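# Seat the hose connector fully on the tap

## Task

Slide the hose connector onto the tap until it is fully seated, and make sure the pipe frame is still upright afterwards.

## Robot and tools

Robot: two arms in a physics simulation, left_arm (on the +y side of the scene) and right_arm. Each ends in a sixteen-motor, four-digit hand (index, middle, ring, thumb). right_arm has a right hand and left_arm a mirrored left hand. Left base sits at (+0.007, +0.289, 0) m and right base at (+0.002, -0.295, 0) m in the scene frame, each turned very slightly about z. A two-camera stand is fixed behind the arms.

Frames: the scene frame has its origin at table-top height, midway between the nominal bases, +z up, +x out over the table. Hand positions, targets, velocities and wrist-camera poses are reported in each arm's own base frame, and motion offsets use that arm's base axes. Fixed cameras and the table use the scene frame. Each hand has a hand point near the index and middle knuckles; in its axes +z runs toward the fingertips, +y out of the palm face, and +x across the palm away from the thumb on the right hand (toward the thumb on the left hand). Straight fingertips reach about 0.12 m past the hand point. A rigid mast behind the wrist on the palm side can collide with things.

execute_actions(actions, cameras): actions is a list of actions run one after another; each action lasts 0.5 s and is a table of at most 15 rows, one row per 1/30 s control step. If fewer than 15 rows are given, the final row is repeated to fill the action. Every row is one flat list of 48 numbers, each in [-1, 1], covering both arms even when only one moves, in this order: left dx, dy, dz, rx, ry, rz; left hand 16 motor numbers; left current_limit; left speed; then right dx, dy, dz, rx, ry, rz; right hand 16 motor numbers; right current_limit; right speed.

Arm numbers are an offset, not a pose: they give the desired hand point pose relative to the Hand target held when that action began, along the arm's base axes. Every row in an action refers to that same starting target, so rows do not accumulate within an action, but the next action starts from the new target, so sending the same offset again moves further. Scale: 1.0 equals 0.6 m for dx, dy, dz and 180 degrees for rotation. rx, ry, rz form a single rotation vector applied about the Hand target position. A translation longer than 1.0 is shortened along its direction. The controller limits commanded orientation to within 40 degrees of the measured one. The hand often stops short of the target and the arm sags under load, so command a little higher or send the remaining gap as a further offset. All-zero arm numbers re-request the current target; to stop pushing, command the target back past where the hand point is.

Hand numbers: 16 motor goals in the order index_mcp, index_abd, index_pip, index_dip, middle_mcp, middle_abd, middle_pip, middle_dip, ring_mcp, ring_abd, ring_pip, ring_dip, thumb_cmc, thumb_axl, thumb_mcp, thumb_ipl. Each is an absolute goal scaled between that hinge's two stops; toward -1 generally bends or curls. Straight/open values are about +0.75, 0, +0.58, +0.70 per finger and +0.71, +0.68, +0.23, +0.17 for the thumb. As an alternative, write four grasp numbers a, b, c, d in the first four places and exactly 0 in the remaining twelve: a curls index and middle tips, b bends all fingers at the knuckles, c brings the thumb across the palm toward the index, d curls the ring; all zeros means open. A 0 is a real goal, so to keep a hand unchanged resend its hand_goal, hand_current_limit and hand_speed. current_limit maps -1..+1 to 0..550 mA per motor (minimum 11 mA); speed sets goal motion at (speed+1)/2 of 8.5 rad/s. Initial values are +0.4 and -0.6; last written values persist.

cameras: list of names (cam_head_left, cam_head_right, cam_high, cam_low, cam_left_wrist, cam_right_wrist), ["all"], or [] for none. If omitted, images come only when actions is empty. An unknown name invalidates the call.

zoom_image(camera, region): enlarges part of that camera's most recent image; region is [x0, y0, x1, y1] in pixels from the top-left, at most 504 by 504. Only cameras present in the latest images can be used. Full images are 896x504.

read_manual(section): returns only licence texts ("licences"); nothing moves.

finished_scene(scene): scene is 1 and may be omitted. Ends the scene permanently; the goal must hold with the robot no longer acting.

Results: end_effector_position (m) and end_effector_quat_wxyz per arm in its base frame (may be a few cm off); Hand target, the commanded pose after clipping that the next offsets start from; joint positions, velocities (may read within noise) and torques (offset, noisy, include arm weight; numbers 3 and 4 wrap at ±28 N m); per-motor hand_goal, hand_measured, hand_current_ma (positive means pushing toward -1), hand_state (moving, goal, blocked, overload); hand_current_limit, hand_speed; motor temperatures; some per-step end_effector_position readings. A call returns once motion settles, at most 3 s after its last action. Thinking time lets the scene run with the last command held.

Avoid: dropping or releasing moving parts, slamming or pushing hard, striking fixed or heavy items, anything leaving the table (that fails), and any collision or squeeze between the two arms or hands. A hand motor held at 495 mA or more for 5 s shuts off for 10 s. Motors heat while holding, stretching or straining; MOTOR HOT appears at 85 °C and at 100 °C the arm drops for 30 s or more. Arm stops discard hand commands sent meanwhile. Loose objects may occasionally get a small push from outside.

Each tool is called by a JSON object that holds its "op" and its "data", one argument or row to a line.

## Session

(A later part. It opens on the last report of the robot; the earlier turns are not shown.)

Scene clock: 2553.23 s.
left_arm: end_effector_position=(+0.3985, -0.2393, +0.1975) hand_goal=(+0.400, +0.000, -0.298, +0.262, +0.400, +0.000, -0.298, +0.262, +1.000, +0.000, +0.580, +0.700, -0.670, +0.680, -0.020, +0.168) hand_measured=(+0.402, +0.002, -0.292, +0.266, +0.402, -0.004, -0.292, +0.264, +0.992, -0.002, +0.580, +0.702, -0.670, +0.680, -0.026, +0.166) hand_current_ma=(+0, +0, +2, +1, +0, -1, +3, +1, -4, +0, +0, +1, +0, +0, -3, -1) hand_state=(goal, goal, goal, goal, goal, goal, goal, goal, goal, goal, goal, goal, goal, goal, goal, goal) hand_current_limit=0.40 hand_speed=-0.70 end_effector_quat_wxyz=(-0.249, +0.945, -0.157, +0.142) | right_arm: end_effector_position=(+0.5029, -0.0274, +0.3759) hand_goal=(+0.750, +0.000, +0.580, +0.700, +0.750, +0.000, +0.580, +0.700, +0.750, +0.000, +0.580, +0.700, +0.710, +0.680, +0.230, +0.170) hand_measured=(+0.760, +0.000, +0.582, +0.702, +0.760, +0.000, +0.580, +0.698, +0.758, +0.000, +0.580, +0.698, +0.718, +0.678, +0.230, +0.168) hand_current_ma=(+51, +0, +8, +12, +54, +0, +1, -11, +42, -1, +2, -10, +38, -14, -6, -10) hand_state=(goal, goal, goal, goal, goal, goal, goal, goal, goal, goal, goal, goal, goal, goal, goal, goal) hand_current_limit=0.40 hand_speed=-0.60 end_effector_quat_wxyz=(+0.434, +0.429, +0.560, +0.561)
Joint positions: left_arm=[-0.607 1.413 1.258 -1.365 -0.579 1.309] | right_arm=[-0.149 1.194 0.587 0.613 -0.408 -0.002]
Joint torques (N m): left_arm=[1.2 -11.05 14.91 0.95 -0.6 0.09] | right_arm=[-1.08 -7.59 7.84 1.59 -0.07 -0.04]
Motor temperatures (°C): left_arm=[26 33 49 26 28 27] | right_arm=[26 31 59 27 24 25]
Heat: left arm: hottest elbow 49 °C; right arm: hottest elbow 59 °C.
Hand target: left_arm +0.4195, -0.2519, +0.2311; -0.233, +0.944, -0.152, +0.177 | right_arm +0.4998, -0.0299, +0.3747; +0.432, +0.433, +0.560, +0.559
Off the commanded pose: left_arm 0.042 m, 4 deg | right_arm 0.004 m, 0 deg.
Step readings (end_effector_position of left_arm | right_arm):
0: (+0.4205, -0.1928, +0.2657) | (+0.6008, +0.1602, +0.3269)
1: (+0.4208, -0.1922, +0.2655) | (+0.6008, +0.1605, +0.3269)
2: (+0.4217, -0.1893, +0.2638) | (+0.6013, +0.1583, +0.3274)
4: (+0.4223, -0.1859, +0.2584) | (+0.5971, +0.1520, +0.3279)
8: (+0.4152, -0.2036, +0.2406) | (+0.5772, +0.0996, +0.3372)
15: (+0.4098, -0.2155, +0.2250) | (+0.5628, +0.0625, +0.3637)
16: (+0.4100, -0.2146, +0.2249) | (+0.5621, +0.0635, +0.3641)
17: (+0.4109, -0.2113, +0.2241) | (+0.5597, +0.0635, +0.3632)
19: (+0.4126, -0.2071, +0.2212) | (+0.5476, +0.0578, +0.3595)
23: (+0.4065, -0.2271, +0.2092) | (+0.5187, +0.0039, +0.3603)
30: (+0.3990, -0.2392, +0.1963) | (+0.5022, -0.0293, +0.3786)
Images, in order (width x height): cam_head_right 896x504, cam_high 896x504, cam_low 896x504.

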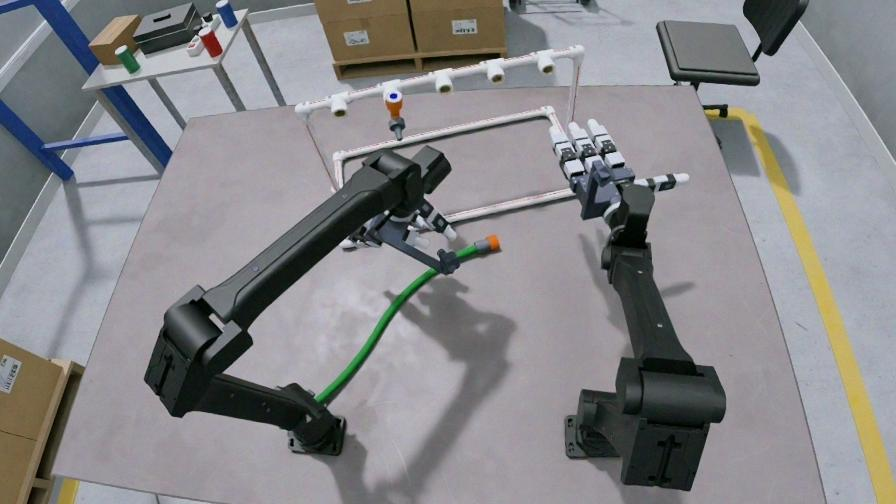

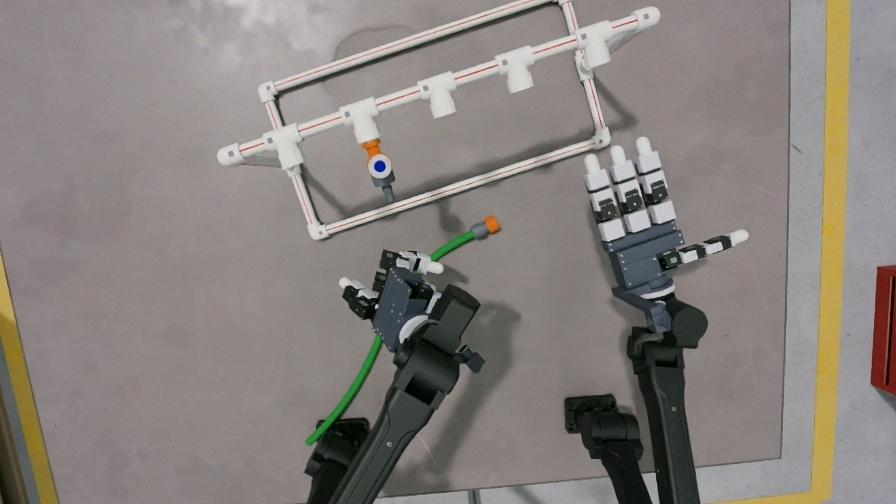

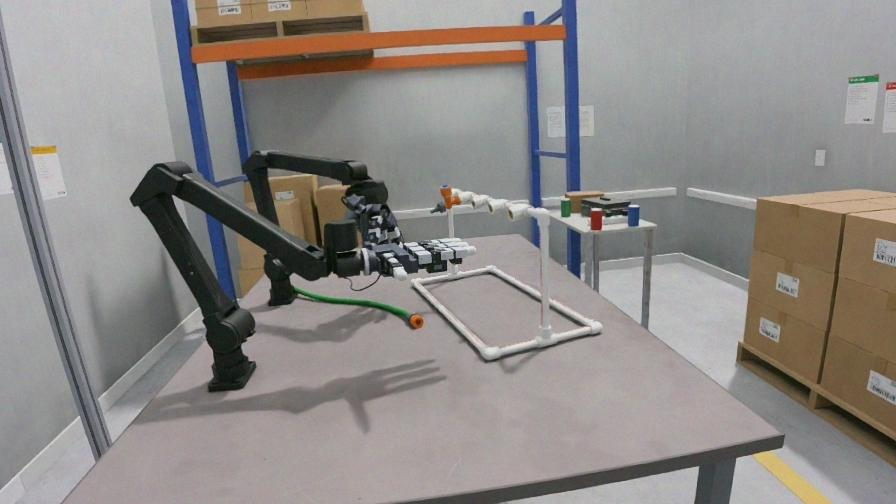

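{"op": "execute_actions", "data": {
  "actions": [
    [[0.0663,-0.07,-0.0925,0.0891,-0.0223,-0.0904, 0.45,0,-0.299,0.261, 0.45,0,-0.299,0.261, 0.5,0,-0.299,0.261, -0.671,0.68,0.0,0.168, 0.4,-0.7, 0,0,0,0,0,0, 0,0,0,0,0,0,0,0,0,0,0,0,0,0,0,0, 0.4,-0.6]],
    [[0.0663,-0.07,-0.0925,0.0891,-0.0223,-0.0904, 0.45,0,-0.299,0.261, 0.45,0,-0.299,0.261, 0.5,0,-0.299,0.261, -0.671,0.68,0.0,0.168, 0.4,-0.7, 0,0,0,0,0,0, 0,0,0,0,0,0,0,0,0,0,0,0,0,0,0,0, 0.4,-0.6]],
    [[0,0,-0.1,0,0,0, 0.45,0,-0.299,0.261, 0.45,0,-0.299,0.261, 0.5,0,-0.299,0.261, -0.671,0.68,0.0,0.168, 0.4,-0.7, 0,0,0,0,0,0, 0,0,0,0,0,0,0,0,0,0,0,0,0,0,0,0, 0.4,-0.6]]
  ],
  "cameras": ["cam_low"]
}}

{"op": "zoom_image", "data": {
  "camera": "cam_low",
  "region": [380, 270, 460, 340]
}}

Scene clock: 2595.07 s.
left_arm: end_effector_position=(+0.4957, -0.3402, +0.0592) hand_goal=(+0.450, +0.000, -0.298, +0.262, +0.450, +0.000, -0.298, +0.262, +0.500, +0.000, -0.298, +0.262, -0.670, +0.680, +0.000, +0.168) hand_measured=(+0.446, +0.002, -0.294, +0.266, +0.446, -0.002, -0.294, +0.264, +0.496, -0.002, -0.294, +0.266, -0.670, +0.680, -0.002, +0.166) hand_current_ma=(-1, +0, +1, +1, -1, +0, +1, +1, -1, +0, +1, +1, +0, +0, -1, -1) hand_state=(goal, goal, goal, goal, goal, goal, goal, goal, goal, goal, goal, goal, goal, goal, goal, goal) hand_current_limit=0.40 hand_speed=-0.70 end_effector_quat_wxyz=(-0.432, +0.755, -0.427, +0.246) | right_arm: end_effector_position=(+0.5029, -0.0274, +0.3759) hand_goal=(+0.750, +0.000, +0.580, +0.700, +0.750, +0.000, +0.580, +0.700, +0.750, +0.000, +0.580, +0.700, +0.710, +0.680, +0.230, +0.170) hand_measured=(+0.760, +0.000, +0.582, +0.702, +0.760, +0.000, +0.580, +0.698, +0.758, +0.000, +0.580, +0.698, +0.718, +0.678, +0.230, +0.168) hand_current_ma=(+51, +0, +8, +12, +54, +0, +1, -11, +42, -1, +2, -10, +38, -14, -6, -10) hand_state=(goal, goal, goal, goal, goal, goal, goal, goal, goal, goal, goal, goal, goal, goal, goal, goal) hand_current_limit=0.40 hand_speed=-0.60 end_effector_quat_wxyz=(+0.434, +0.429, +0.560, +0.561)
Joint positions: left_arm=[-0.763 1.824 1.297 -0.618 -0.982 2.067] | right_arm=[-0.149 1.194 0.587 0.613 -0.408 -0.002]
Joint torques (N m): left_arm=[1.08 -15.62 8.25 1.57 -0.73 0.19] | right_arm=[-1.14 -7.65 7.87 1.55 -0.09 -0.04]
Motor temperatures (°C): left_arm=[26 33 56 26 29 27] | right_arm=[26 29 49 27 24 25]
Heat: left arm: hottest elbow 56 °C; right arm: hottest elbow 49 °C.
Hand target: left_arm +0.4989, -0.3359, +0.0602; -0.433, +0.750, -0.433, +0.250 | right_arm +0.4998, -0.0299, +0.3747; +0.432, +0.433, +0.560, +0.559
Off the commanded pose: left_arm 0.005 m, 1 deg | right_arm 0.004 m, 1 deg.
joint sent to its limit (left arm) — joint 6 (wrist roll), upper limit. The joint targets still meet the commanded pose.
Step readings (end_effector_position of left_arm | right_arm):
0: (+0.3984, -0.2393, +0.1975) | (+0.5029, -0.0274, +0.3759)
1: (+0.3991, -0.2387, +0.1977) | (+0.5029, -0.0274, +0.3759)
2: (+0.4030, -0.2361, +0.1974) | (+0.5029, -0.0274, +0.3759)
4: (+0.4193, -0.2371, +0.1963) | (+0.5029, -0.0274, +0.3759)
8: (+0.4415, -0.2652, +0.1733) | (+0.5029, -0.0274, +0.3759)
15: (+0.4416, -0.2833, +0.1397) | (+0.5029, -0.0274, +0.3759)
16: (+0.4426, -0.2829, +0.1406) | (+0.5029, -0.0274, +0.3759)
17: (+0.4471, -0.2800, +0.1423) | (+0.5029, -0.0274, +0.3759)
19: (+0.4623, -0.2805, +0.1442) | (+0.5029, -0.0274, +0.3759)
23: (+0.4841, -0.3069, +0.1242) | (+0.5029, -0.0274, +0.3759)
30: (+0.4869, -0.3297, +0.0911) | (+0.5029, -0.0274, +0.3759)
31: (+0.4886, -0.3312, +0.0927) | (+0.5029, -0.0274, +0.3759)
32: (+0.4913, -0.3338, +0.0943) | (+0.5029, -0.0274, +0.3759)
34: (+0.4980, -0.3407, +0.0950) | (+0.5029, -0.0274, +0.3759)
38: (+0.4994, -0.3431, +0.0840) | (+0.5029, -0.0274, +0.3759)
45: (+0.4952, -0.3398, +0.0599) | (+0.5029, -0.0274, +0.3759)
Images, in order (width x height): cam_low 896x504.

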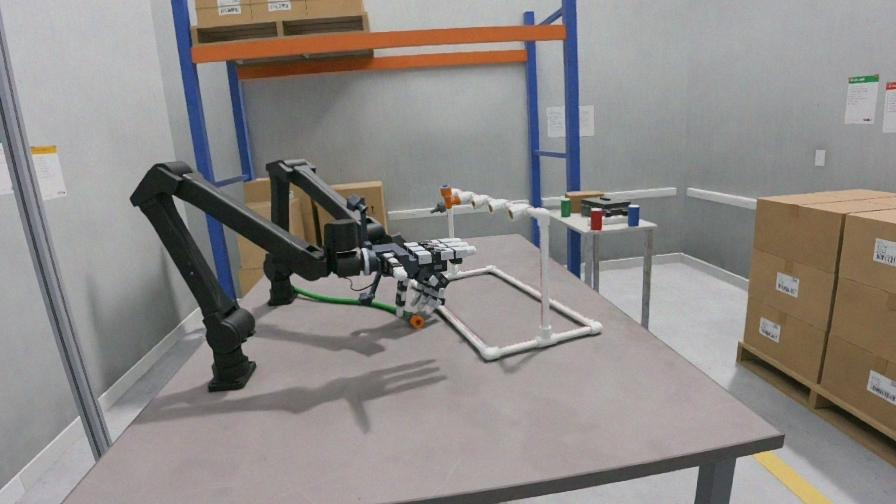

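Scaled by 6.300.

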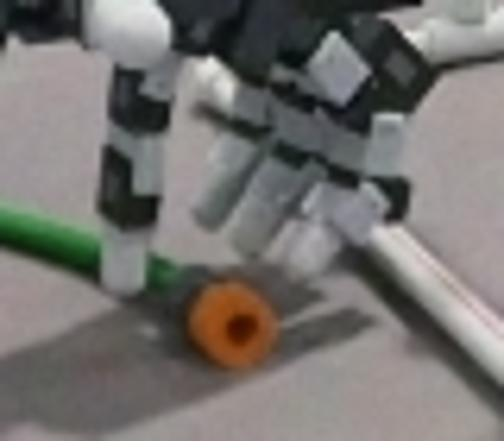

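{"op": "execute_actions", "data": {
  "actions": [
    [[0,0,-0.0537,0,0,0, 0.45,0,-0.299,0.261, 0.45,0,-0.299,0.261, 0.5,0,-0.299,0.261, -0.671,0.68,0.0,0.168, 0.4,-0.7, 0,0,0,0,0,0, 0,0,0,0,0,0,0,0,0,0,0,0,0,0,0,0, 0.4,-0.6]],
    [[0,0,0,0,0,0, 0.33,0,-0.299,0.261, 0.33,0,-0.299,0.261, 0.4,0,-0.299,0.261, -0.671,0.68,-0.12,0.168, 0.4,-0.8, 0,0,0,0,0,0, 0,0,0,0,0,0,0,0,0,0,0,0,0,0,0,0, 0.4,-0.6]],
    [[0,0,0,0,0,0, 0.22,0,-0.299,0.261, 0.22,0,-0.299,0.261, 0.25,0,-0.299,0.261, -0.671,0.68,-0.22,0.168, 0.6,-0.8, 0,0,0,0,0,0, 0,0,0,0,0,0,0,0,0,0,0,0,0,0,0,0, 0.4,-0.6]]
  ],
  "cameras": ["cam_low"]
}}

{"op": "zoom_image", "data": {
  "camera": "cam_low",
  "region": [380, 280, 450, 340]
}}

Scene clock: 2612.07 s.
left_arm: end_effector_position=(+0.4980, -0.3429, +0.0346) hand_goal=(+0.220, +0.000, -0.298, +0.262, +0.220, +0.000, -0.298, +0.262, +0.250, +0.000, -0.298, +0.262, -0.670, +0.680, -0.220, +0.168) hand_measured=(+0.270, -0.002, -0.288, +0.266, +0.300, -0.002, -0.278, +0.266, +0.286, -0.002, -0.284, +0.268, -0.662, +0.680, -0.120, +0.196) hand_current_ma=(+87, +0, +6, +1, +179, +0, +18, +2, +49, +0, +10, +3, +5, +0, +359, +47) hand_state=(blocked, goal, goal, goal, blocked, goal, goal, goal, blocked, goal, goal, goal, goal, goal, blocked, blocked) hand_current_limit=0.60 hand_speed=-0.80 end_effector_quat_wxyz=(-0.431, +0.756, -0.423, +0.253) | right_arm: end_effector_position=(+0.5029, -0.0274, +0.3759) hand_goal=(+0.750, +0.000, +0.580, +0.700, +0.750, +0.000, +0.580, +0.700, +0.750, +0.000, +0.580, +0.700, +0.710, +0.680, +0.230, +0.170) hand_measured=(+0.760, +0.000, +0.582, +0.702, +0.760, +0.000, +0.580, +0.698, +0.758, +0.000, +0.580, +0.698, +0.718, +0.678, +0.230, +0.168) hand_current_ma=(+51, +0, +8, +12, +54, +0, +1, -11, +42, -1, +2, -10, +38, -14, -6, -10) hand_state=(goal, goal, goal, goal, goal, goal, goal, goal, goal, goal, goal, goal, goal, goal, goal, goal) hand_current_limit=0.40 hand_speed=-0.60 end_effector_quat_wxyz=(+0.434, +0.429, +0.560, +0.561)
Joint positions: left_arm=[-0.763 1.86 1.27 -0.539 -0.983 2.068] | right_arm=[-0.149 1.194 0.587 0.613 -0.408 -0.002]
Joint torques (N m): left_arm=[0.85 -14.8 7.75 1.57 -0.68 0.12] | right_arm=[-1.14 -7.59 7.86 1.55 -0.09 -0.05]
Heat: left arm: hottest elbow 52 °C; right arm: hottest elbow 48 °C.
Hand target: left_arm +0.4991, -0.3360, +0.0281; -0.433, +0.750, -0.433, +0.250 | right_arm +0.4998, -0.0299, +0.3747; +0.432, +0.433, +0.560, +0.559
Off the commanded pose: left_arm 0.010 m, 1 deg | right_arm 0.004 m, 1 deg.
joint sent to its limit (left arm) — joint 6 (wrist roll), upper limit. The joint targets still meet the commanded pose.
Step readings (end_effector_position of left_arm | right_arm):
0: (+0.4957, -0.3402, +0.0592) | (+0.5029, -0.0274, +0.3759)
1: (+0.4958, -0.3403, +0.0593) | (+0.5029, -0.0274, +0.3759)
2: (+0.4964, -0.3409, +0.0589) | (+0.5029, -0.0274, +0.3759)
4: (+0.4982, -0.3426, +0.0572) | (+0.5029, -0.0274, +0.3759)
8: (+0.4983, -0.3427, +0.0446) | (+0.5029, -0.0274, +0.3759)
15: (+0.4984, -0.3423, +0.0378) | (+0.5029, -0.0274, +0.3759)
16: (+0.4984, -0.3424, +0.0379) | (+0.5029, -0.0274, +0.3759)
17: (+0.4984, -0.3424, +0.0379) | (+0.5029, -0.0274, +0.3759)
19: (+0.4983, -0.3429, +0.0375) | (+0.5029, -0.0274, +0.3759)
23: (+0.4978, -0.3428, +0.0347) | (+0.5029, -0.0274, +0.3759)
30: (+0.4978, -0.3428, +0.0345) | (+0.5029, -0.0274, +0.3759)
31: (+0.4978, -0.3428, +0.0345) | (+0.5029, -0.0274, +0.3759)
32: (+0.4978, -0.3428, +0.0345) | (+0.5029, -0.0274, +0.3759)
34: (+0.4978, -0.3428, +0.0345) | (+0.5029, -0.0274, +0.3759)
38: (+0.4980, -0.3429, +0.0346) | (+0.5029, -0.0274, +0.3759)
45: (+0.4980, -0.3429, +0.0346) | (+0.5029, -0.0274, +0.3759)
Images, in order (width x height): cam_low 896x504.

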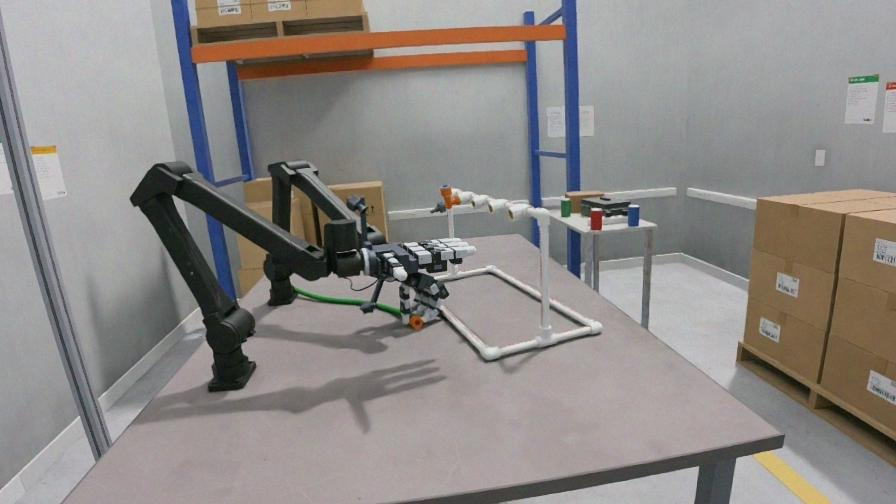

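Scaled by 7.200.

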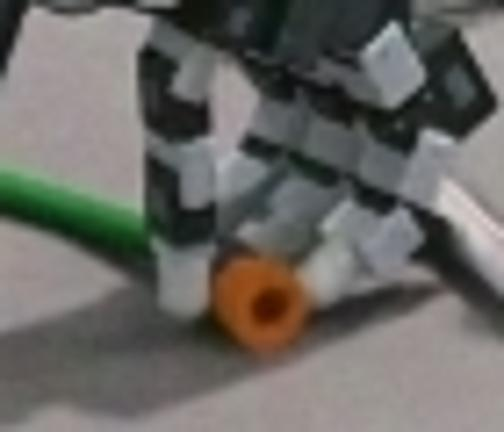

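{"op": "execute_actions", "data": {
  "actions": [
    [[0,0,0,0,0,0, 0.13,0,-0.299,0.261, 0.13,0,-0.299,0.261, 0.2,0,-0.299,0.261, -0.671,0.68,-0.3,0.168, 0.65,-0.8, 0,0,0,0,0,0, 0,0,0,0,0,0,0,0,0,0,0,0,0,0,0,0, 0.4,-0.6]],
    [[-0.01,0.005,0.06,0,0,0, 0.13,0,-0.299,0.261, 0.13,0,-0.299,0.261, 0.2,0,-0.299,0.261, -0.671,0.68,-0.3,0.168, 0.65,-0.8, 0,0,0,0,0,0, 0,0,0,0,0,0,0,0,0,0,0,0,0,0,0,0, 0.4,-0.6]],
    [[-0.02,0.01,0.06,0,0,0, 0.13,0,-0.299,0.261, 0.13,0,-0.299,0.261, 0.2,0,-0.299,0.261, -0.671,0.68,-0.3,0.168, 0.65,-0.8, 0,0,0,0,0,0, 0,0,0,0,0,0,0,0,0,0,0,0,0,0,0,0, 0.4,-0.6]]
  ],
  "cameras": ["cam_low","cam_left_wrist"]
}}

{"op": "zoom_image", "data": {
  "camera": "cam_low",
  "region": [380, 270, 450, 330]
}}

Scene clock: 2626.20 s.
left_arm: end_effector_position=(+0.4825, -0.3273, +0.0922) hand_goal=(+0.130, +0.000, -0.298, +0.262, +0.130, +0.000, -0.298, +0.262, +0.200, +0.000, -0.298, +0.262, -0.670, +0.680, -0.300, +0.168) hand_measured=(+0.244, +0.000, -0.272, +0.272, +0.256, -0.004, -0.256, +0.278, +0.236, -0.002, -0.280, +0.272, -0.652, +0.680, -0.120, +0.214) hand_current_ma=(+321, +0, +27, +6, +378, -1, +57, +13, +52, +0, +17, +5, +15, +0, +454, +109) hand_state=(blocked, goal, blocked, goal, blocked, goal, blocked, goal, blocked, goal, goal, goal, goal, goal, blocked, blocked) hand_current_limit=0.65 hand_speed=-0.80 end_effector_quat_wxyz=(-0.431, +0.756, -0.426, +0.248) | right_arm: end_effector_position=(+0.5029, -0.0274, +0.3759) hand_goal=(+0.750, +0.000, +0.580, +0.700, +0.750, +0.000, +0.580, +0.700, +0.750, +0.000, +0.580, +0.700, +0.710, +0.680, +0.230, +0.170) hand_measured=(+0.760, +0.000, +0.582, +0.702, +0.760, +0.000, +0.580, +0.698, +0.758, +0.000, +0.580, +0.698, +0.718, +0.678, +0.230, +0.168) hand_current_ma=(+51, +0, +8, +12, +54, +0, +1, -11, +42, -1, +2, -10, +38, -14, -6, -10) hand_state=(goal, goal, goal, goal, goal, goal, goal, goal, goal, goal, goal, goal, goal, goal, goal, goal) hand_current_limit=0.40 hand_speed=-0.60 end_effector_quat_wxyz=(+0.434, +0.429, +0.560, +0.561)
Joint positions: left_arm=[-0.762 1.738 1.27 -0.671 -0.981 2.068] | right_arm=[-0.149 1.194 0.587 0.613 -0.408 -0.002]
Joint torques (N m): left_arm=[0.56 -15.62 9.33 0.61 -0.78 0.14] | right_arm=[-1.14 -7.59 7.86 1.55 -0.09 -0.04]
Motor temperatures (°C): left_arm=[26 35 50 26 29 27] | right_arm=[26 29 47 27 24 25]
Heat: left arm: hottest elbow 50 °C; right arm: hottest elbow 47 °C.
Hand target: left_arm +0.4811, -0.3269, +0.1000; -0.433, +0.750, -0.433, +0.250 | right_arm +0.4998, -0.0299, +0.3747; +0.432, +0.433, +0.560, +0.559
Off the commanded pose: left_arm 0.008 m, 1 deg | right_arm 0.004 m, 1 deg.
joint sent to its limit (left arm) — joint 6 (wrist roll), upper limit. The joint targets still meet the commanded pose.
Step readings (end_effector_position of left_arm | right_arm):
0: (+0.4980, -0.3429, +0.0346) | (+0.5029, -0.0274, +0.3759)
1: (+0.4980, -0.3429, +0.0346) | (+0.5029, -0.0274, +0.3759)
2: (+0.4980, -0.3429, +0.0346) | (+0.5029, -0.0274, +0.3759)
4: (+0.4981, -0.3428, +0.0346) | (+0.5029, -0.0274, +0.3759)
8: (+0.4986, -0.3422, +0.0346) | (+0.5029, -0.0274, +0.3759)
15: (+0.4986, -0.3422, +0.0346) | (+0.5029, -0.0274, +0.3759)
16: (+0.4986, -0.3422, +0.0346) | (+0.5029, -0.0274, +0.3759)
17: (+0.4984, -0.3421, +0.0345) | (+0.5029, -0.0274, +0.3759)
19: (+0.4968, -0.3406, +0.0354) | (+0.5029, -0.0274, +0.3759)
23: (+0.4925, -0.3365, +0.0402) | (+0.5029, -0.0274, +0.3759)
30: (+0.4917, -0.3358, +0.0495) | (+0.5029, -0.0274, +0.3759)
31: (+0.4916, -0.3356, +0.0498) | (+0.5029, -0.0274, +0.3759)
32: (+0.4906, -0.3348, +0.0504) | (+0.5029, -0.0274, +0.3759)
34: (+0.4873, -0.3318, +0.0535) | (+0.5029, -0.0274, +0.3759)
38: (+0.4839, -0.3286, +0.0717) | (+0.5029, -0.0274, +0.3759)
45: (+0.4830, -0.3277, +0.0924) | (+0.5029, -0.0274, +0.3759)
camera_calibration:
cam_left_wrist: T_world_to_cam=[[-0.162712, 0.827708, 0.537051, 0.264503], [-0.0492823, -0.550443, 0.833417, -0.277047], [0.985442, 0.10914, 0.130355, -0.323508], [0, 0, 0, 1]] pos_world=[0.348183, -0.336122, 0.131015]
Images, in order (width x height): cam_low 896x504, cam_left_wrist 896x504.

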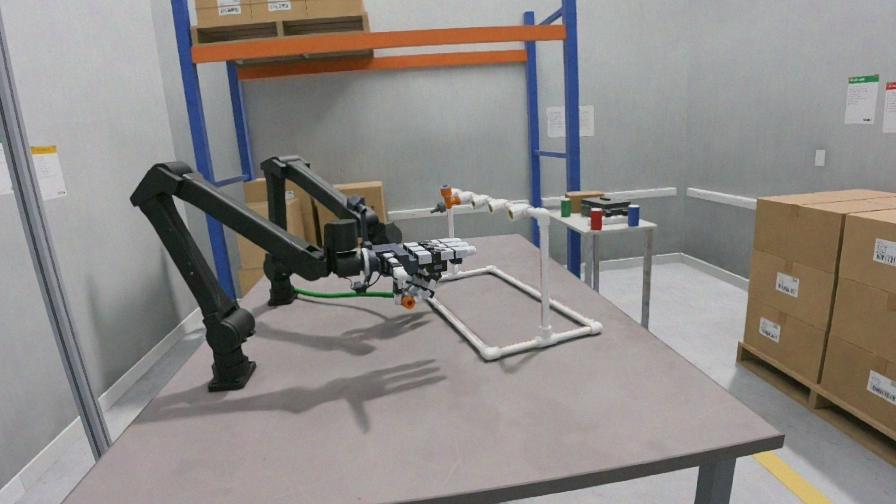

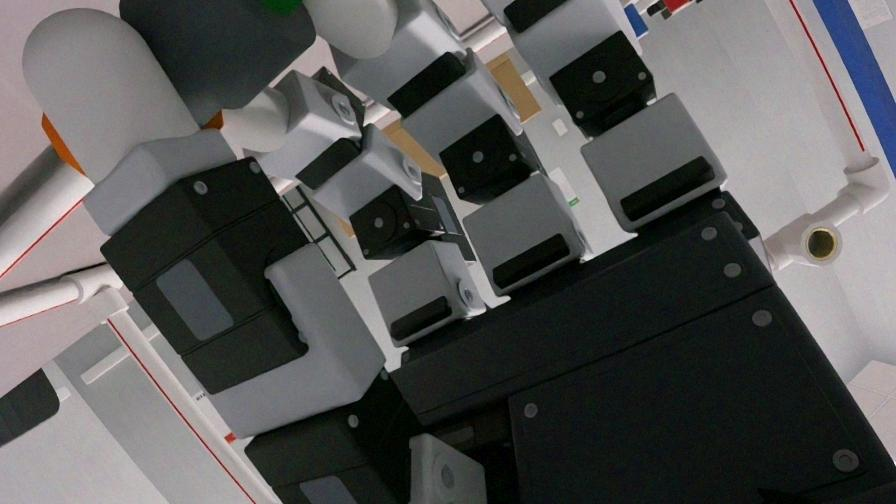

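Scaled by 7.200.

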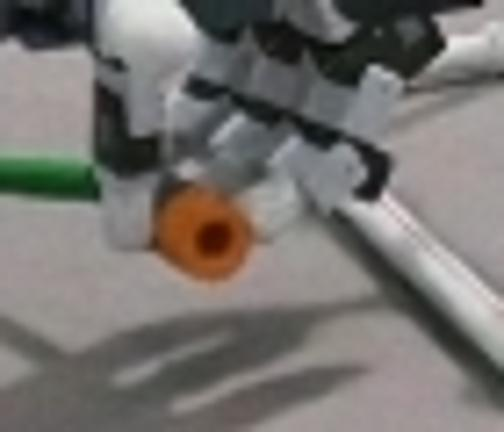

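{"op": "execute_actions", "data": {
  "actions": [
    [[-0.117,0,0.083,0,0,0, 0.13,0,-0.299,0.261, 0.13,0,-0.299,0.261, 0.2,0,-0.299,0.261, -0.671,0.68,-0.3,0.168, 0.65,-0.8, 0,0,0,0,0,0, 0,0,0,0,0,0,0,0,0,0,0,0,0,0,0,0, 0.4,-0.6]],
    [[0.0047,0.0457,0.04,-0.0697,0.0149,0.0683, 0.13,0,-0.299,0.261, 0.13,0,-0.299,0.261, 0.2,0,-0.299,0.261, -0.671,0.68,-0.3,0.168, 0.65,-0.8, 0.0958,0.158,-0.02,0,0,0, 0,0,0,0,0,0,0,0,0,0,0,0,0,0,0,0, 0.4,-0.6]],
    [[0.0047,0.0457,0.04,-0.0697,0.0149,0.0683, 0.13,0,-0.299,0.261, 0.13,0,-0.299,0.261, 0.2,0,-0.299,0.261, -0.671,0.68,-0.3,0.168, 0.65,-0.8, 0.0958,0.158,-0.02,0,0,0, 0,0,0,0,0,0,0,0,0,0,0,0,0,0,0,0, 0.4,-0.6]],
    [[0.0047,0.0457,0.04,-0.0697,0.0149,0.0683, 0.13,0,-0.299,0.261, 0.13,0,-0.299,0.261, 0.2,0,-0.299,0.261, -0.671,0.68,-0.3,0.168, 0.65,-0.8, 0,0,0,0,0,0, 0,0,0,0,0,0,0,0,0,0,0,0,0,0,0,0, 0.4,-0.6]],
    [[0.0047,0.0457,0.04,-0.0697,0.0149,0.0683, 0.13,0,-0.299,0.261, 0.13,0,-0.299,0.261, 0.2,0,-0.299,0.261, -0.671,0.68,-0.3,0.168, 0.65,-0.8, 0,0,0,0,0,0, 0,0,0,0,0,0,0,0,0,0,0,0,0,0,0,0, 0.4,-0.6]],
    [[0.0047,0.0457,0.04,-0.0697,0.0149,0.0683, 0.13,0,-0.299,0.261, 0.13,0,-0.299,0.261, 0.2,0,-0.299,0.261, -0.671,0.68,-0.3,0.168, 0.65,-0.8, 0,0,0,0,0,0, 0,0,0,0,0,0,0,0,0,0,0,0,0,0,0,0, 0.4,-0.6]]
  ],
  "cameras": ["cam_low","cam_high","cam_left_wrist","cam_head_right"]
}}

{"op": "zoom_image", "data": {
  "camera": "cam_low",
  "region": [370, 180, 470, 250]
}}

{"op": "zoom_image", "data": {
  "camera": "cam_high",
  "region": [370, 150, 470, 310]
}}

Scene clock: 2661.87 s.
left_arm: end_effector_position=(+0.4182, -0.1878, +0.2508) hand_goal=(+0.130, +0.000, -0.298, +0.262, +0.130, +0.000, -0.298, +0.262, +0.200, +0.000, -0.298, +0.262, -0.670, +0.680, -0.300, +0.168) hand_measured=(+0.232, -0.006, -0.272, +0.274, +0.250, -0.006, -0.250, +0.282, +0.256, +0.012, -0.274, +0.272, -0.658, +0.682, -0.120, +0.216) hand_current_ma=(+271, -2, +28, +8, +353, -2, +75, +19, +105, +7, +23, +5, +9, +1, +454, +121) hand_state=(blocked, goal, blocked, goal, blocked, goal, blocked, blocked, blocked, goal, blocked, goal, goal, goal, blocked, blocked) hand_current_limit=0.65 hand_speed=-0.80 end_effector_quat_wxyz=(-0.025, +0.989, +0.115, +0.091) | right_arm: end_effector_position=(+0.5993, +0.1614, +0.3278) hand_goal=(+0.750, +0.000, +0.580, +0.700, +0.750, +0.000, +0.580, +0.700, +0.750, +0.000, +0.580, +0.700, +0.710, +0.680, +0.230, +0.170) hand_measured=(+0.760, +0.000, +0.582, +0.702, +0.760, +0.000, +0.580, +0.698, +0.758, +0.000, +0.580, +0.698, +0.718, +0.678, +0.230, +0.168) hand_current_ma=(+51, +2, +8, +12, +54, +2, +1, -11, +42, +2, +2, -10, +39, -14, -3, -10) hand_state=(goal, goal, goal, goal, goal, goal, goal, goal, goal, goal, goal, goal, goal, goal, goal, goal) hand_current_limit=0.40 hand_speed=-0.60 end_effector_quat_wxyz=(+0.418, +0.440, +0.578, +0.545)
Joint positions: left_arm=[-0.338 1.272 1.22 -1.375 -0.125 1.01] | right_arm=[0.313 1.553 0.828 0.668 0.048 -0.002]
Joint torques (N m): left_arm=[0.03 -9.29 12.16 0.43 0.35 -0.4] | right_arm=[-1.32 -9.88 11.9 2.81 0.08 -0.04]
Heat: left arm: hottest elbow 47 °C; right arm: hottest elbow 47 °C.
Hand target: left_arm +0.4251, -0.1897, +0.2699; -0.013, +0.986, +0.132, +0.104 | right_arm +0.6147, +0.1599, +0.3507; +0.432, +0.433, +0.560, +0.559
Off the commanded pose: left_arm 0.020 m, 3 deg | right_arm 0.028 m, 3 deg.
led back after a hold (right arm): the arm was led back toward your command in small steps, so it may still be short of it.
Step readings (end_effector_position of left_arm | right_arm):
0: (+0.4825, -0.3273, +0.0922) | (+0.5029, -0.0274, +0.3759)
1: (+0.4823, -0.3270, +0.0921) | (+0.5029, -0.0274, +0.3759)
2: (+0.4795, -0.3269, +0.0926) | (+0.5029, -0.0274, +0.3759)
4: (+0.4667, -0.3202, +0.0954) | (+0.5029, -0.0274, +0.3759)
8: (+0.4318, -0.3179, +0.1147) | (+0.5029, -0.0274, +0.3759)
15: (+0.4101, -0.3270, +0.1452) | (+0.5029, -0.0274, +0.3759)
16: (+0.4094, -0.3266, +0.1448) | (+0.5030, -0.0281, +0.3759)
17: (+0.4073, -0.3265, +0.1427) | (+0.5040, -0.0274, +0.3757)
19: (+0.4018, -0.3248, +0.1397) | (+0.5093, -0.0194, +0.3713)
23: (+0.4040, -0.3070, +0.1484) | (+0.5231, +0.0413, +0.3437)
30: (+0.4056, -0.2896, +0.1566) | (+0.5403, +0.0703, +0.3183)
31: (+0.4046, -0.2898, +0.1561) | (+0.5408, +0.0695, +0.3199) HELD (not all sent) right_arm
32: (+0.4023, -0.2911, +0.1549) | (+0.5409, +0.0695, +0.3209)
34: (+0.3965, -0.2926, +0.1538) | (+0.5411, +0.0678, +0.3209)
38: (+0.4005, -0.2760, +0.1641) | (+0.5477, +0.0786, +0.3162)
45: (+0.4051, -0.2609, +0.1738) | (+0.5842, +0.1571, +0.3180)
46: (+0.4043, -0.2614, +0.1735) | (+0.5873, +0.1617, +0.3194)
47: (+0.4020, -0.2630, +0.1729) | (+0.5901, +0.1637, +0.3206)
49: (+0.3961, -0.2653, +0.1733) | (+0.5942, +0.1631, +0.3233)
53: (+0.4014, -0.2487, +0.1849) | (+0.5972, +0.1613, +0.3279)
60: (+0.4063, -0.2352, +0.1961) | (+0.5988, +0.1612, +0.3294)
61: (+0.4056, -0.2361, +0.1960) | (+0.5990, +0.1613, +0.3289)
62: (+0.4040, -0.2380, +0.1959) | (+0.5990, +0.1613, +0.3287)
64: (+0.3999, -0.2412, +0.1982) | (+0.5993, +0.1614, +0.3280)
68: (+0.4063, -0.2246, +0.2110) | (+0.5993, +0.1614, +0.3278)
75: (+0.4110, -0.2118, +0.2222) | (+0.5993, +0.1614, +0.3278)
76: (+0.4107, -0.2125, +0.2223) | (+0.5993, +0.1614, +0.3278)
77: (+0.4094, -0.2148, +0.2230) | (+0.5993, +0.1614, +0.3278)
79: (+0.4067, -0.2177, +0.2268) | (+0.5993, +0.1614, +0.3278)
83: (+0.4132, -0.2007, +0.2397) | (+0.5993, +0.1614, +0.3278)
90: (+0.4174, -0.1882, +0.2506) | (+0.5993, +0.1614, +0.3278)
HELD (not all sent) right_arm: step 31.
pose unreachable (right arm): on one or more control steps of this call, first in action 2 (counted from 0), this arm could not follow its commanded pose, so it was not sent that pose on those steps. It may still have moved: this result reports where it is.
cause: moving toward the commanded pose would bring a part of the arm too close to another arm (a part of this arm just beyond joint 6 (wrist roll) and a part of the left arm just beyond its joint 4 (wrist pitch), at the place that arm is still heading or pushing toward).
camera_calibration:
cam_left_wrist: T_world_to_cam=[[-0.902022, 0.419148, -0.103305, 0.446316], [0.183071, 0.588133, 0.787772, -0.207495], [0.39095, 0.691675, -0.607242, 0.24707], [0, 0, 0, 1]] pos_world=[0.343981, -0.23593, 0.359596]
Images, in order (width x height): cam_head_right 896x504, cam_high 896x504, cam_low 896x504, cam_left_wrist 896x504.

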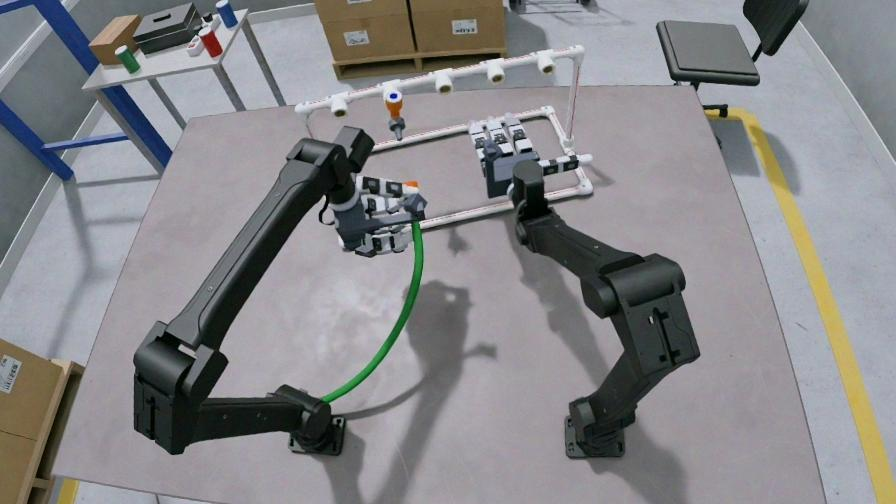

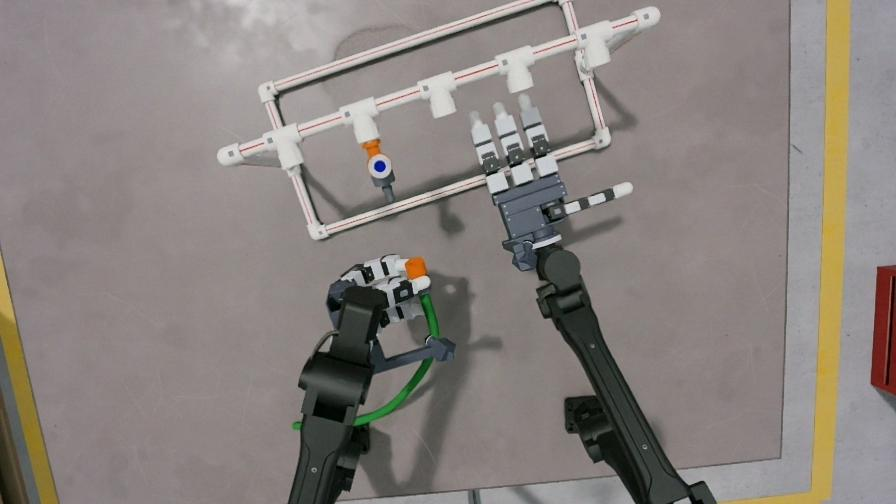

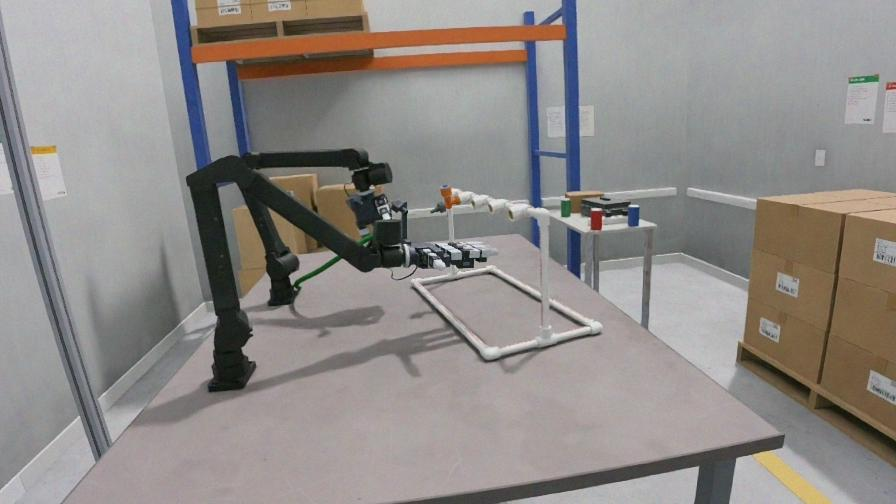

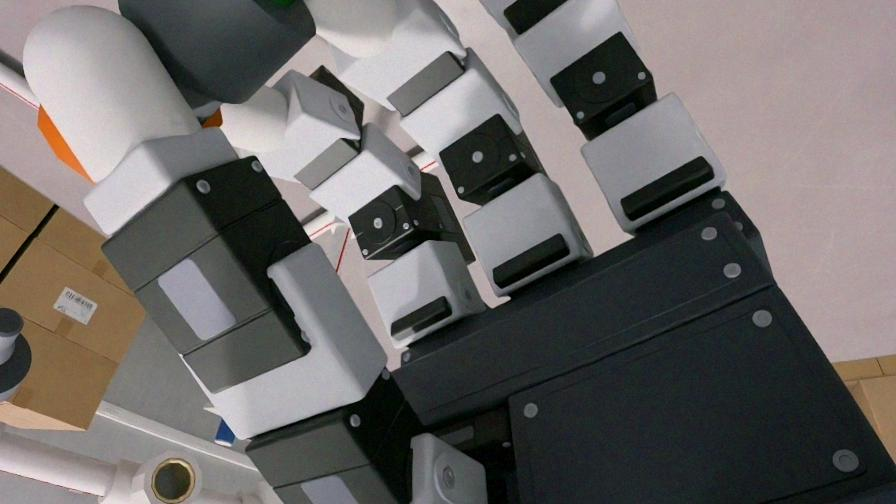

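Scaled by 5.040.

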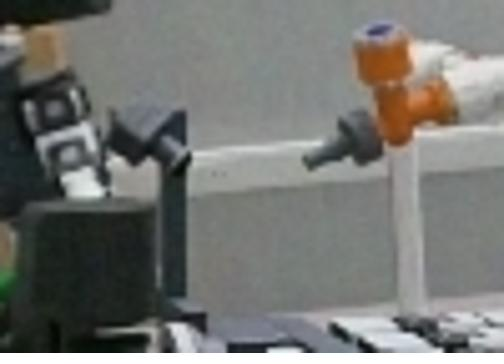

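Scaled by 3.150.

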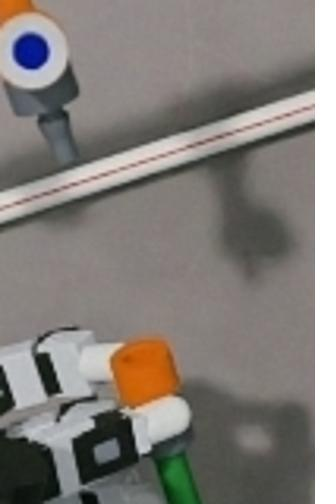

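{"op": "zoom_image", "data": {
  "camera": "cam_high",
  "region": [395, 245, 445, 295]
}}

{"op": "zoom_image", "data": {
  "camera": "cam_head_right",
  "region": [385, 170, 435, 240]
}}

Scaled by 10.080.

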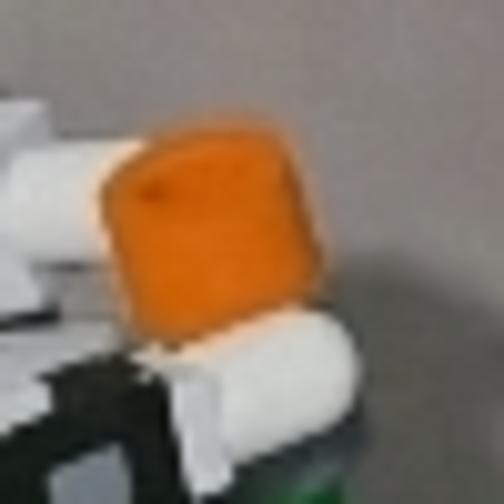

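Scaled by 7.200.

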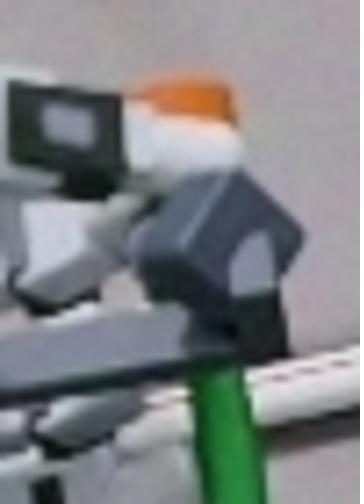

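{"op": "execute_actions", "data": {
  "actions": [
    [[0.0567,0.0143,-0.0043,0.0053,-0.03,0.0222, 0.13,0,-0.299,0.261, 0.13,0,-0.299,0.261, 0.2,0,-0.299,0.261, -0.671,0.68,-0.3,0.168, 0.65,-0.8, 0.0655,0.0434,0.02,0,0,0, 0,0,0,0,0,0,0,0,0,0,0,0,0,0,0,0, 0.4,-0.6]],
    [[0.0567,0.0143,-0.0043,0.0053,-0.03,0.0222, 0.13,0,-0.299,0.261, 0.13,0,-0.299,0.261, 0.2,0,-0.299,0.261, -0.671,0.68,-0.3,0.168, 0.65,-0.8, 0.0655,0.0434,0.02,0,0,0, 0,0,0,0,0,0,0,0,0,0,0,0,0,0,0,0, 0.4,-0.6]]
  ],
  "cameras": ["cam_low","cam_high","cam_left_wrist","cam_head_right","cam_head_left"]
}}

{"op": "zoom_image", "data": {
  "camera": "cam_high",
  "region": [370, 170, 430, 260]
}}

{"op": "zoom_image", "data": {
  "camera": "cam_low",
  "region": [380, 170, 460, 240]
}}

{"op": "zoom_image", "data": {
  "camera": "cam_head_right",
  "region": [370, 90, 440, 190]
}}

Scene clock: 2707.77 s.
left_arm: end_effector_position=(+0.4821, -0.1752, +0.2528) hand_goal=(+0.130, +0.000, -0.298, +0.262, +0.130, +0.000, -0.298, +0.262, +0.200, +0.000, -0.298, +0.262, -0.670, +0.680, -0.300, +0.168) hand_measured=(+0.232, -0.006, -0.270, +0.276, +0.250, -0.006, -0.248, +0.282, +0.256, +0.012, -0.274, +0.266, -0.658, +0.682, -0.120, +0.216) hand_current_ma=(+271, -2, +30, +10, +353, -3, +76, +19, +105, +7, +23, +1, +9, +1, +454, +121) hand_state=(blocked, goal, blocked, goal, blocked, goal, blocked, blocked, blocked, goal, blocked, goal, goal, goal, blocked, blocked) hand_current_limit=0.65 hand_speed=-0.80 end_effector_quat_wxyz=(-0.035, +0.967, +0.177, +0.183) | right_arm: end_effector_position=(+0.6785, +0.2029, +0.3600) hand_goal=(+0.750, +0.000, +0.580, +0.700, +0.750, +0.000, +0.580, +0.700, +0.750, +0.000, +0.580, +0.700, +0.710, +0.680, +0.230, +0.170) hand_measured=(+0.760, +0.000, +0.582, +0.702, +0.760, +0.000, +0.580, +0.698, +0.758, +0.000, +0.580, +0.698, +0.718, +0.678, +0.230, +0.168) hand_current_ma=(+51, +2, +8, +12, +54, +2, +1, -11, +42, +2, +2, -10, +39, -14, -3, -10) hand_state=(goal, goal, goal, goal, goal, goal, goal, goal, goal, goal, goal, goal, goal, goal, goal, goal) hand_current_limit=0.40 hand_speed=-0.60 end_effector_quat_wxyz=(+0.429, +0.438, +0.567, +0.550)
Joint positions: left_arm=[-0.325 1.317 1.22 -1.182 -0.237 0.919] | right_arm=[0.346 1.715 1.121 0.568 0.095 -0.002]
Joint torques (N m): left_arm=[1.26 -9.88 11.14 1.72 0.01 -0.49] | right_arm=[-0.26 -12.57 12.92 1.58 0.09 -0.04]
Heat: left arm: hottest elbow 48 °C; right arm: hottest elbow 50 °C.
Hand target: left_arm +0.4931, -0.1727, +0.2646; -0.024, +0.960, +0.199, +0.197 | right_arm +0.6933, +0.2117, +0.3748; +0.432, +0.433, +0.560, +0.559
Off the commanded pose: left_arm 0.016 m, 3 deg | right_arm 0.023 m, 1 deg.
Step readings (end_effector_position of left_arm | right_arm):
0: (+0.4182, -0.1878, +0.2508) | (+0.5993, +0.1614, +0.3278)
1: (+0.4182, -0.1877, +0.2508) | (+0.5995, +0.1614, +0.3282)
2: (+0.4193, -0.1868, +0.2508) | (+0.6007, +0.1609, +0.3289)
4: (+0.4260, -0.1848, +0.2523) | (+0.6088, +0.1615, +0.3327)
8: (+0.4385, -0.1839, +0.2562) | (+0.6295, +0.1685, +0.3444)
15: (+0.4450, -0.1831, +0.2537) | (+0.6382, +0.1743, +0.3516)
16: (+0.4455, -0.1829, +0.2535) | (+0.6387, +0.1744, +0.3512)
17: (+0.4480, -0.1817, +0.2538) | (+0.6403, +0.1754, +0.3506)
19: (+0.4576, -0.1796, +0.2559) | (+0.6489, +0.1802, +0.3511)
23: (+0.4737, -0.1766, +0.2573) | (+0.6686, +0.1935, +0.3562)
30: (+0.4815, -0.1753, +0.2527) | (+0.6772, +0.2025, +0.3596)
camera_calibration:
cam_left_wrist: T_world_to_cam=[[-0.914045, 0.310663, -0.260786, 0.525591], [-0.0394656, 0.571777, 0.819459, -0.131847], [0.403687, 0.759315, -0.51037, 0.195784], [0, 0, 0, 1]] pos_world=[0.396175, -0.236557, 0.345032]
Images, in order (width x height): cam_head_left 896x504, cam_head_right 896x504, cam_high 896x504, cam_low 896x504, cam_left_wrist 896x504.

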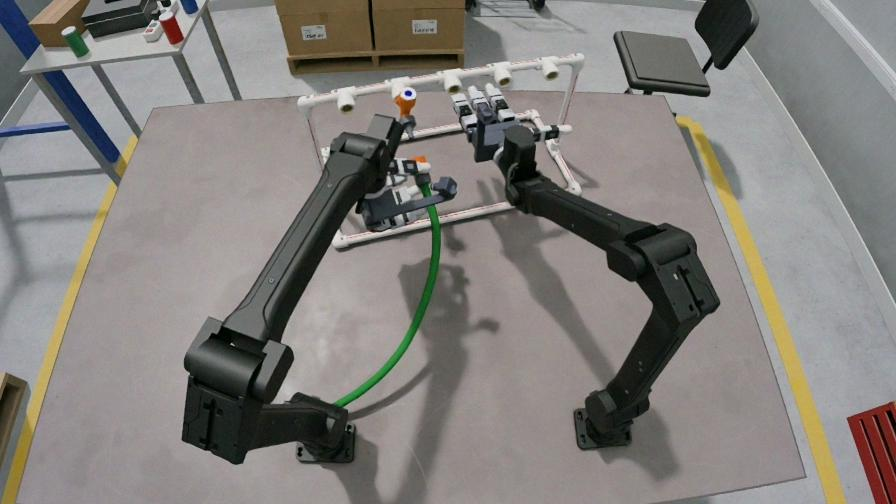

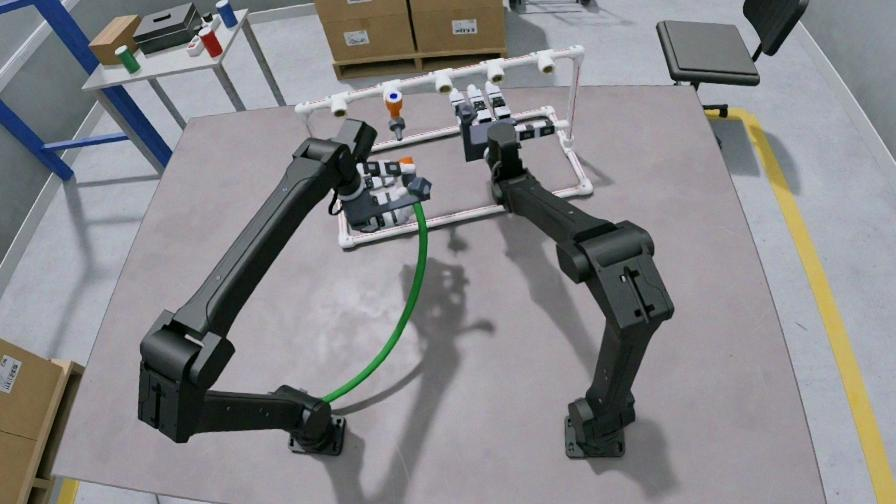

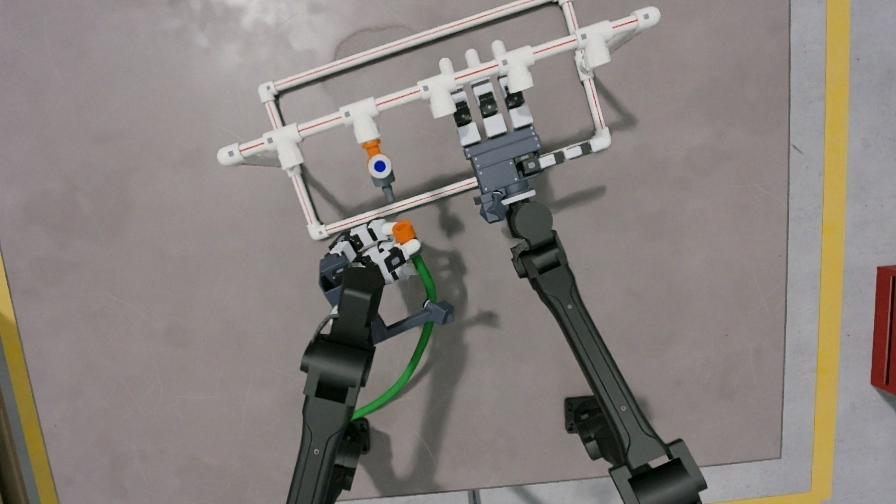

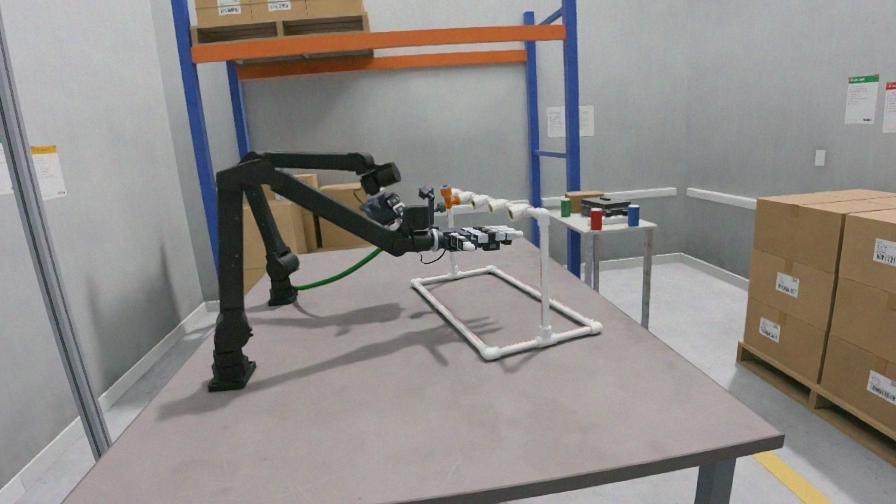

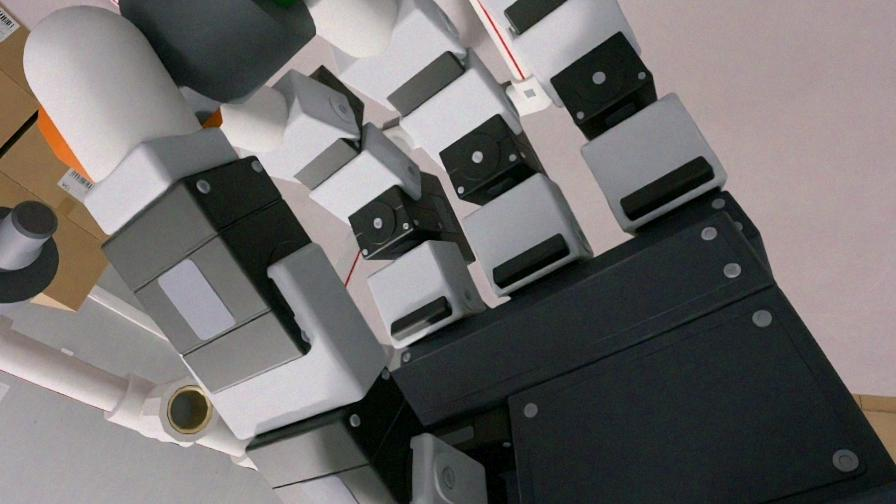

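Scaled by 5.600.

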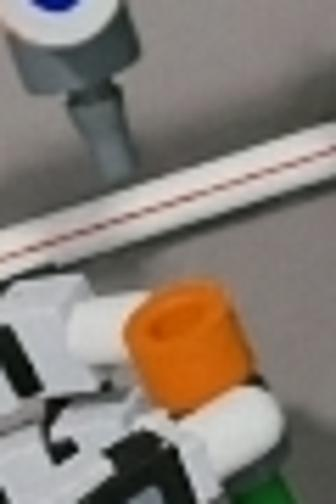

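Scaled by 6.300.

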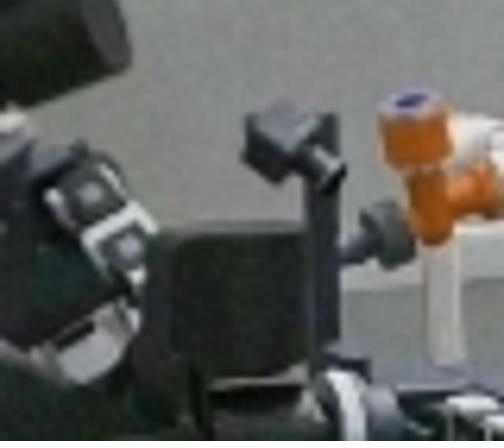

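Scaled by 5.040.

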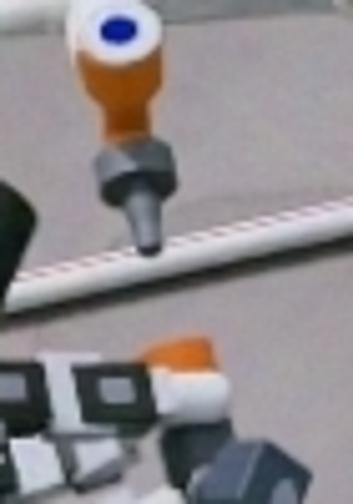

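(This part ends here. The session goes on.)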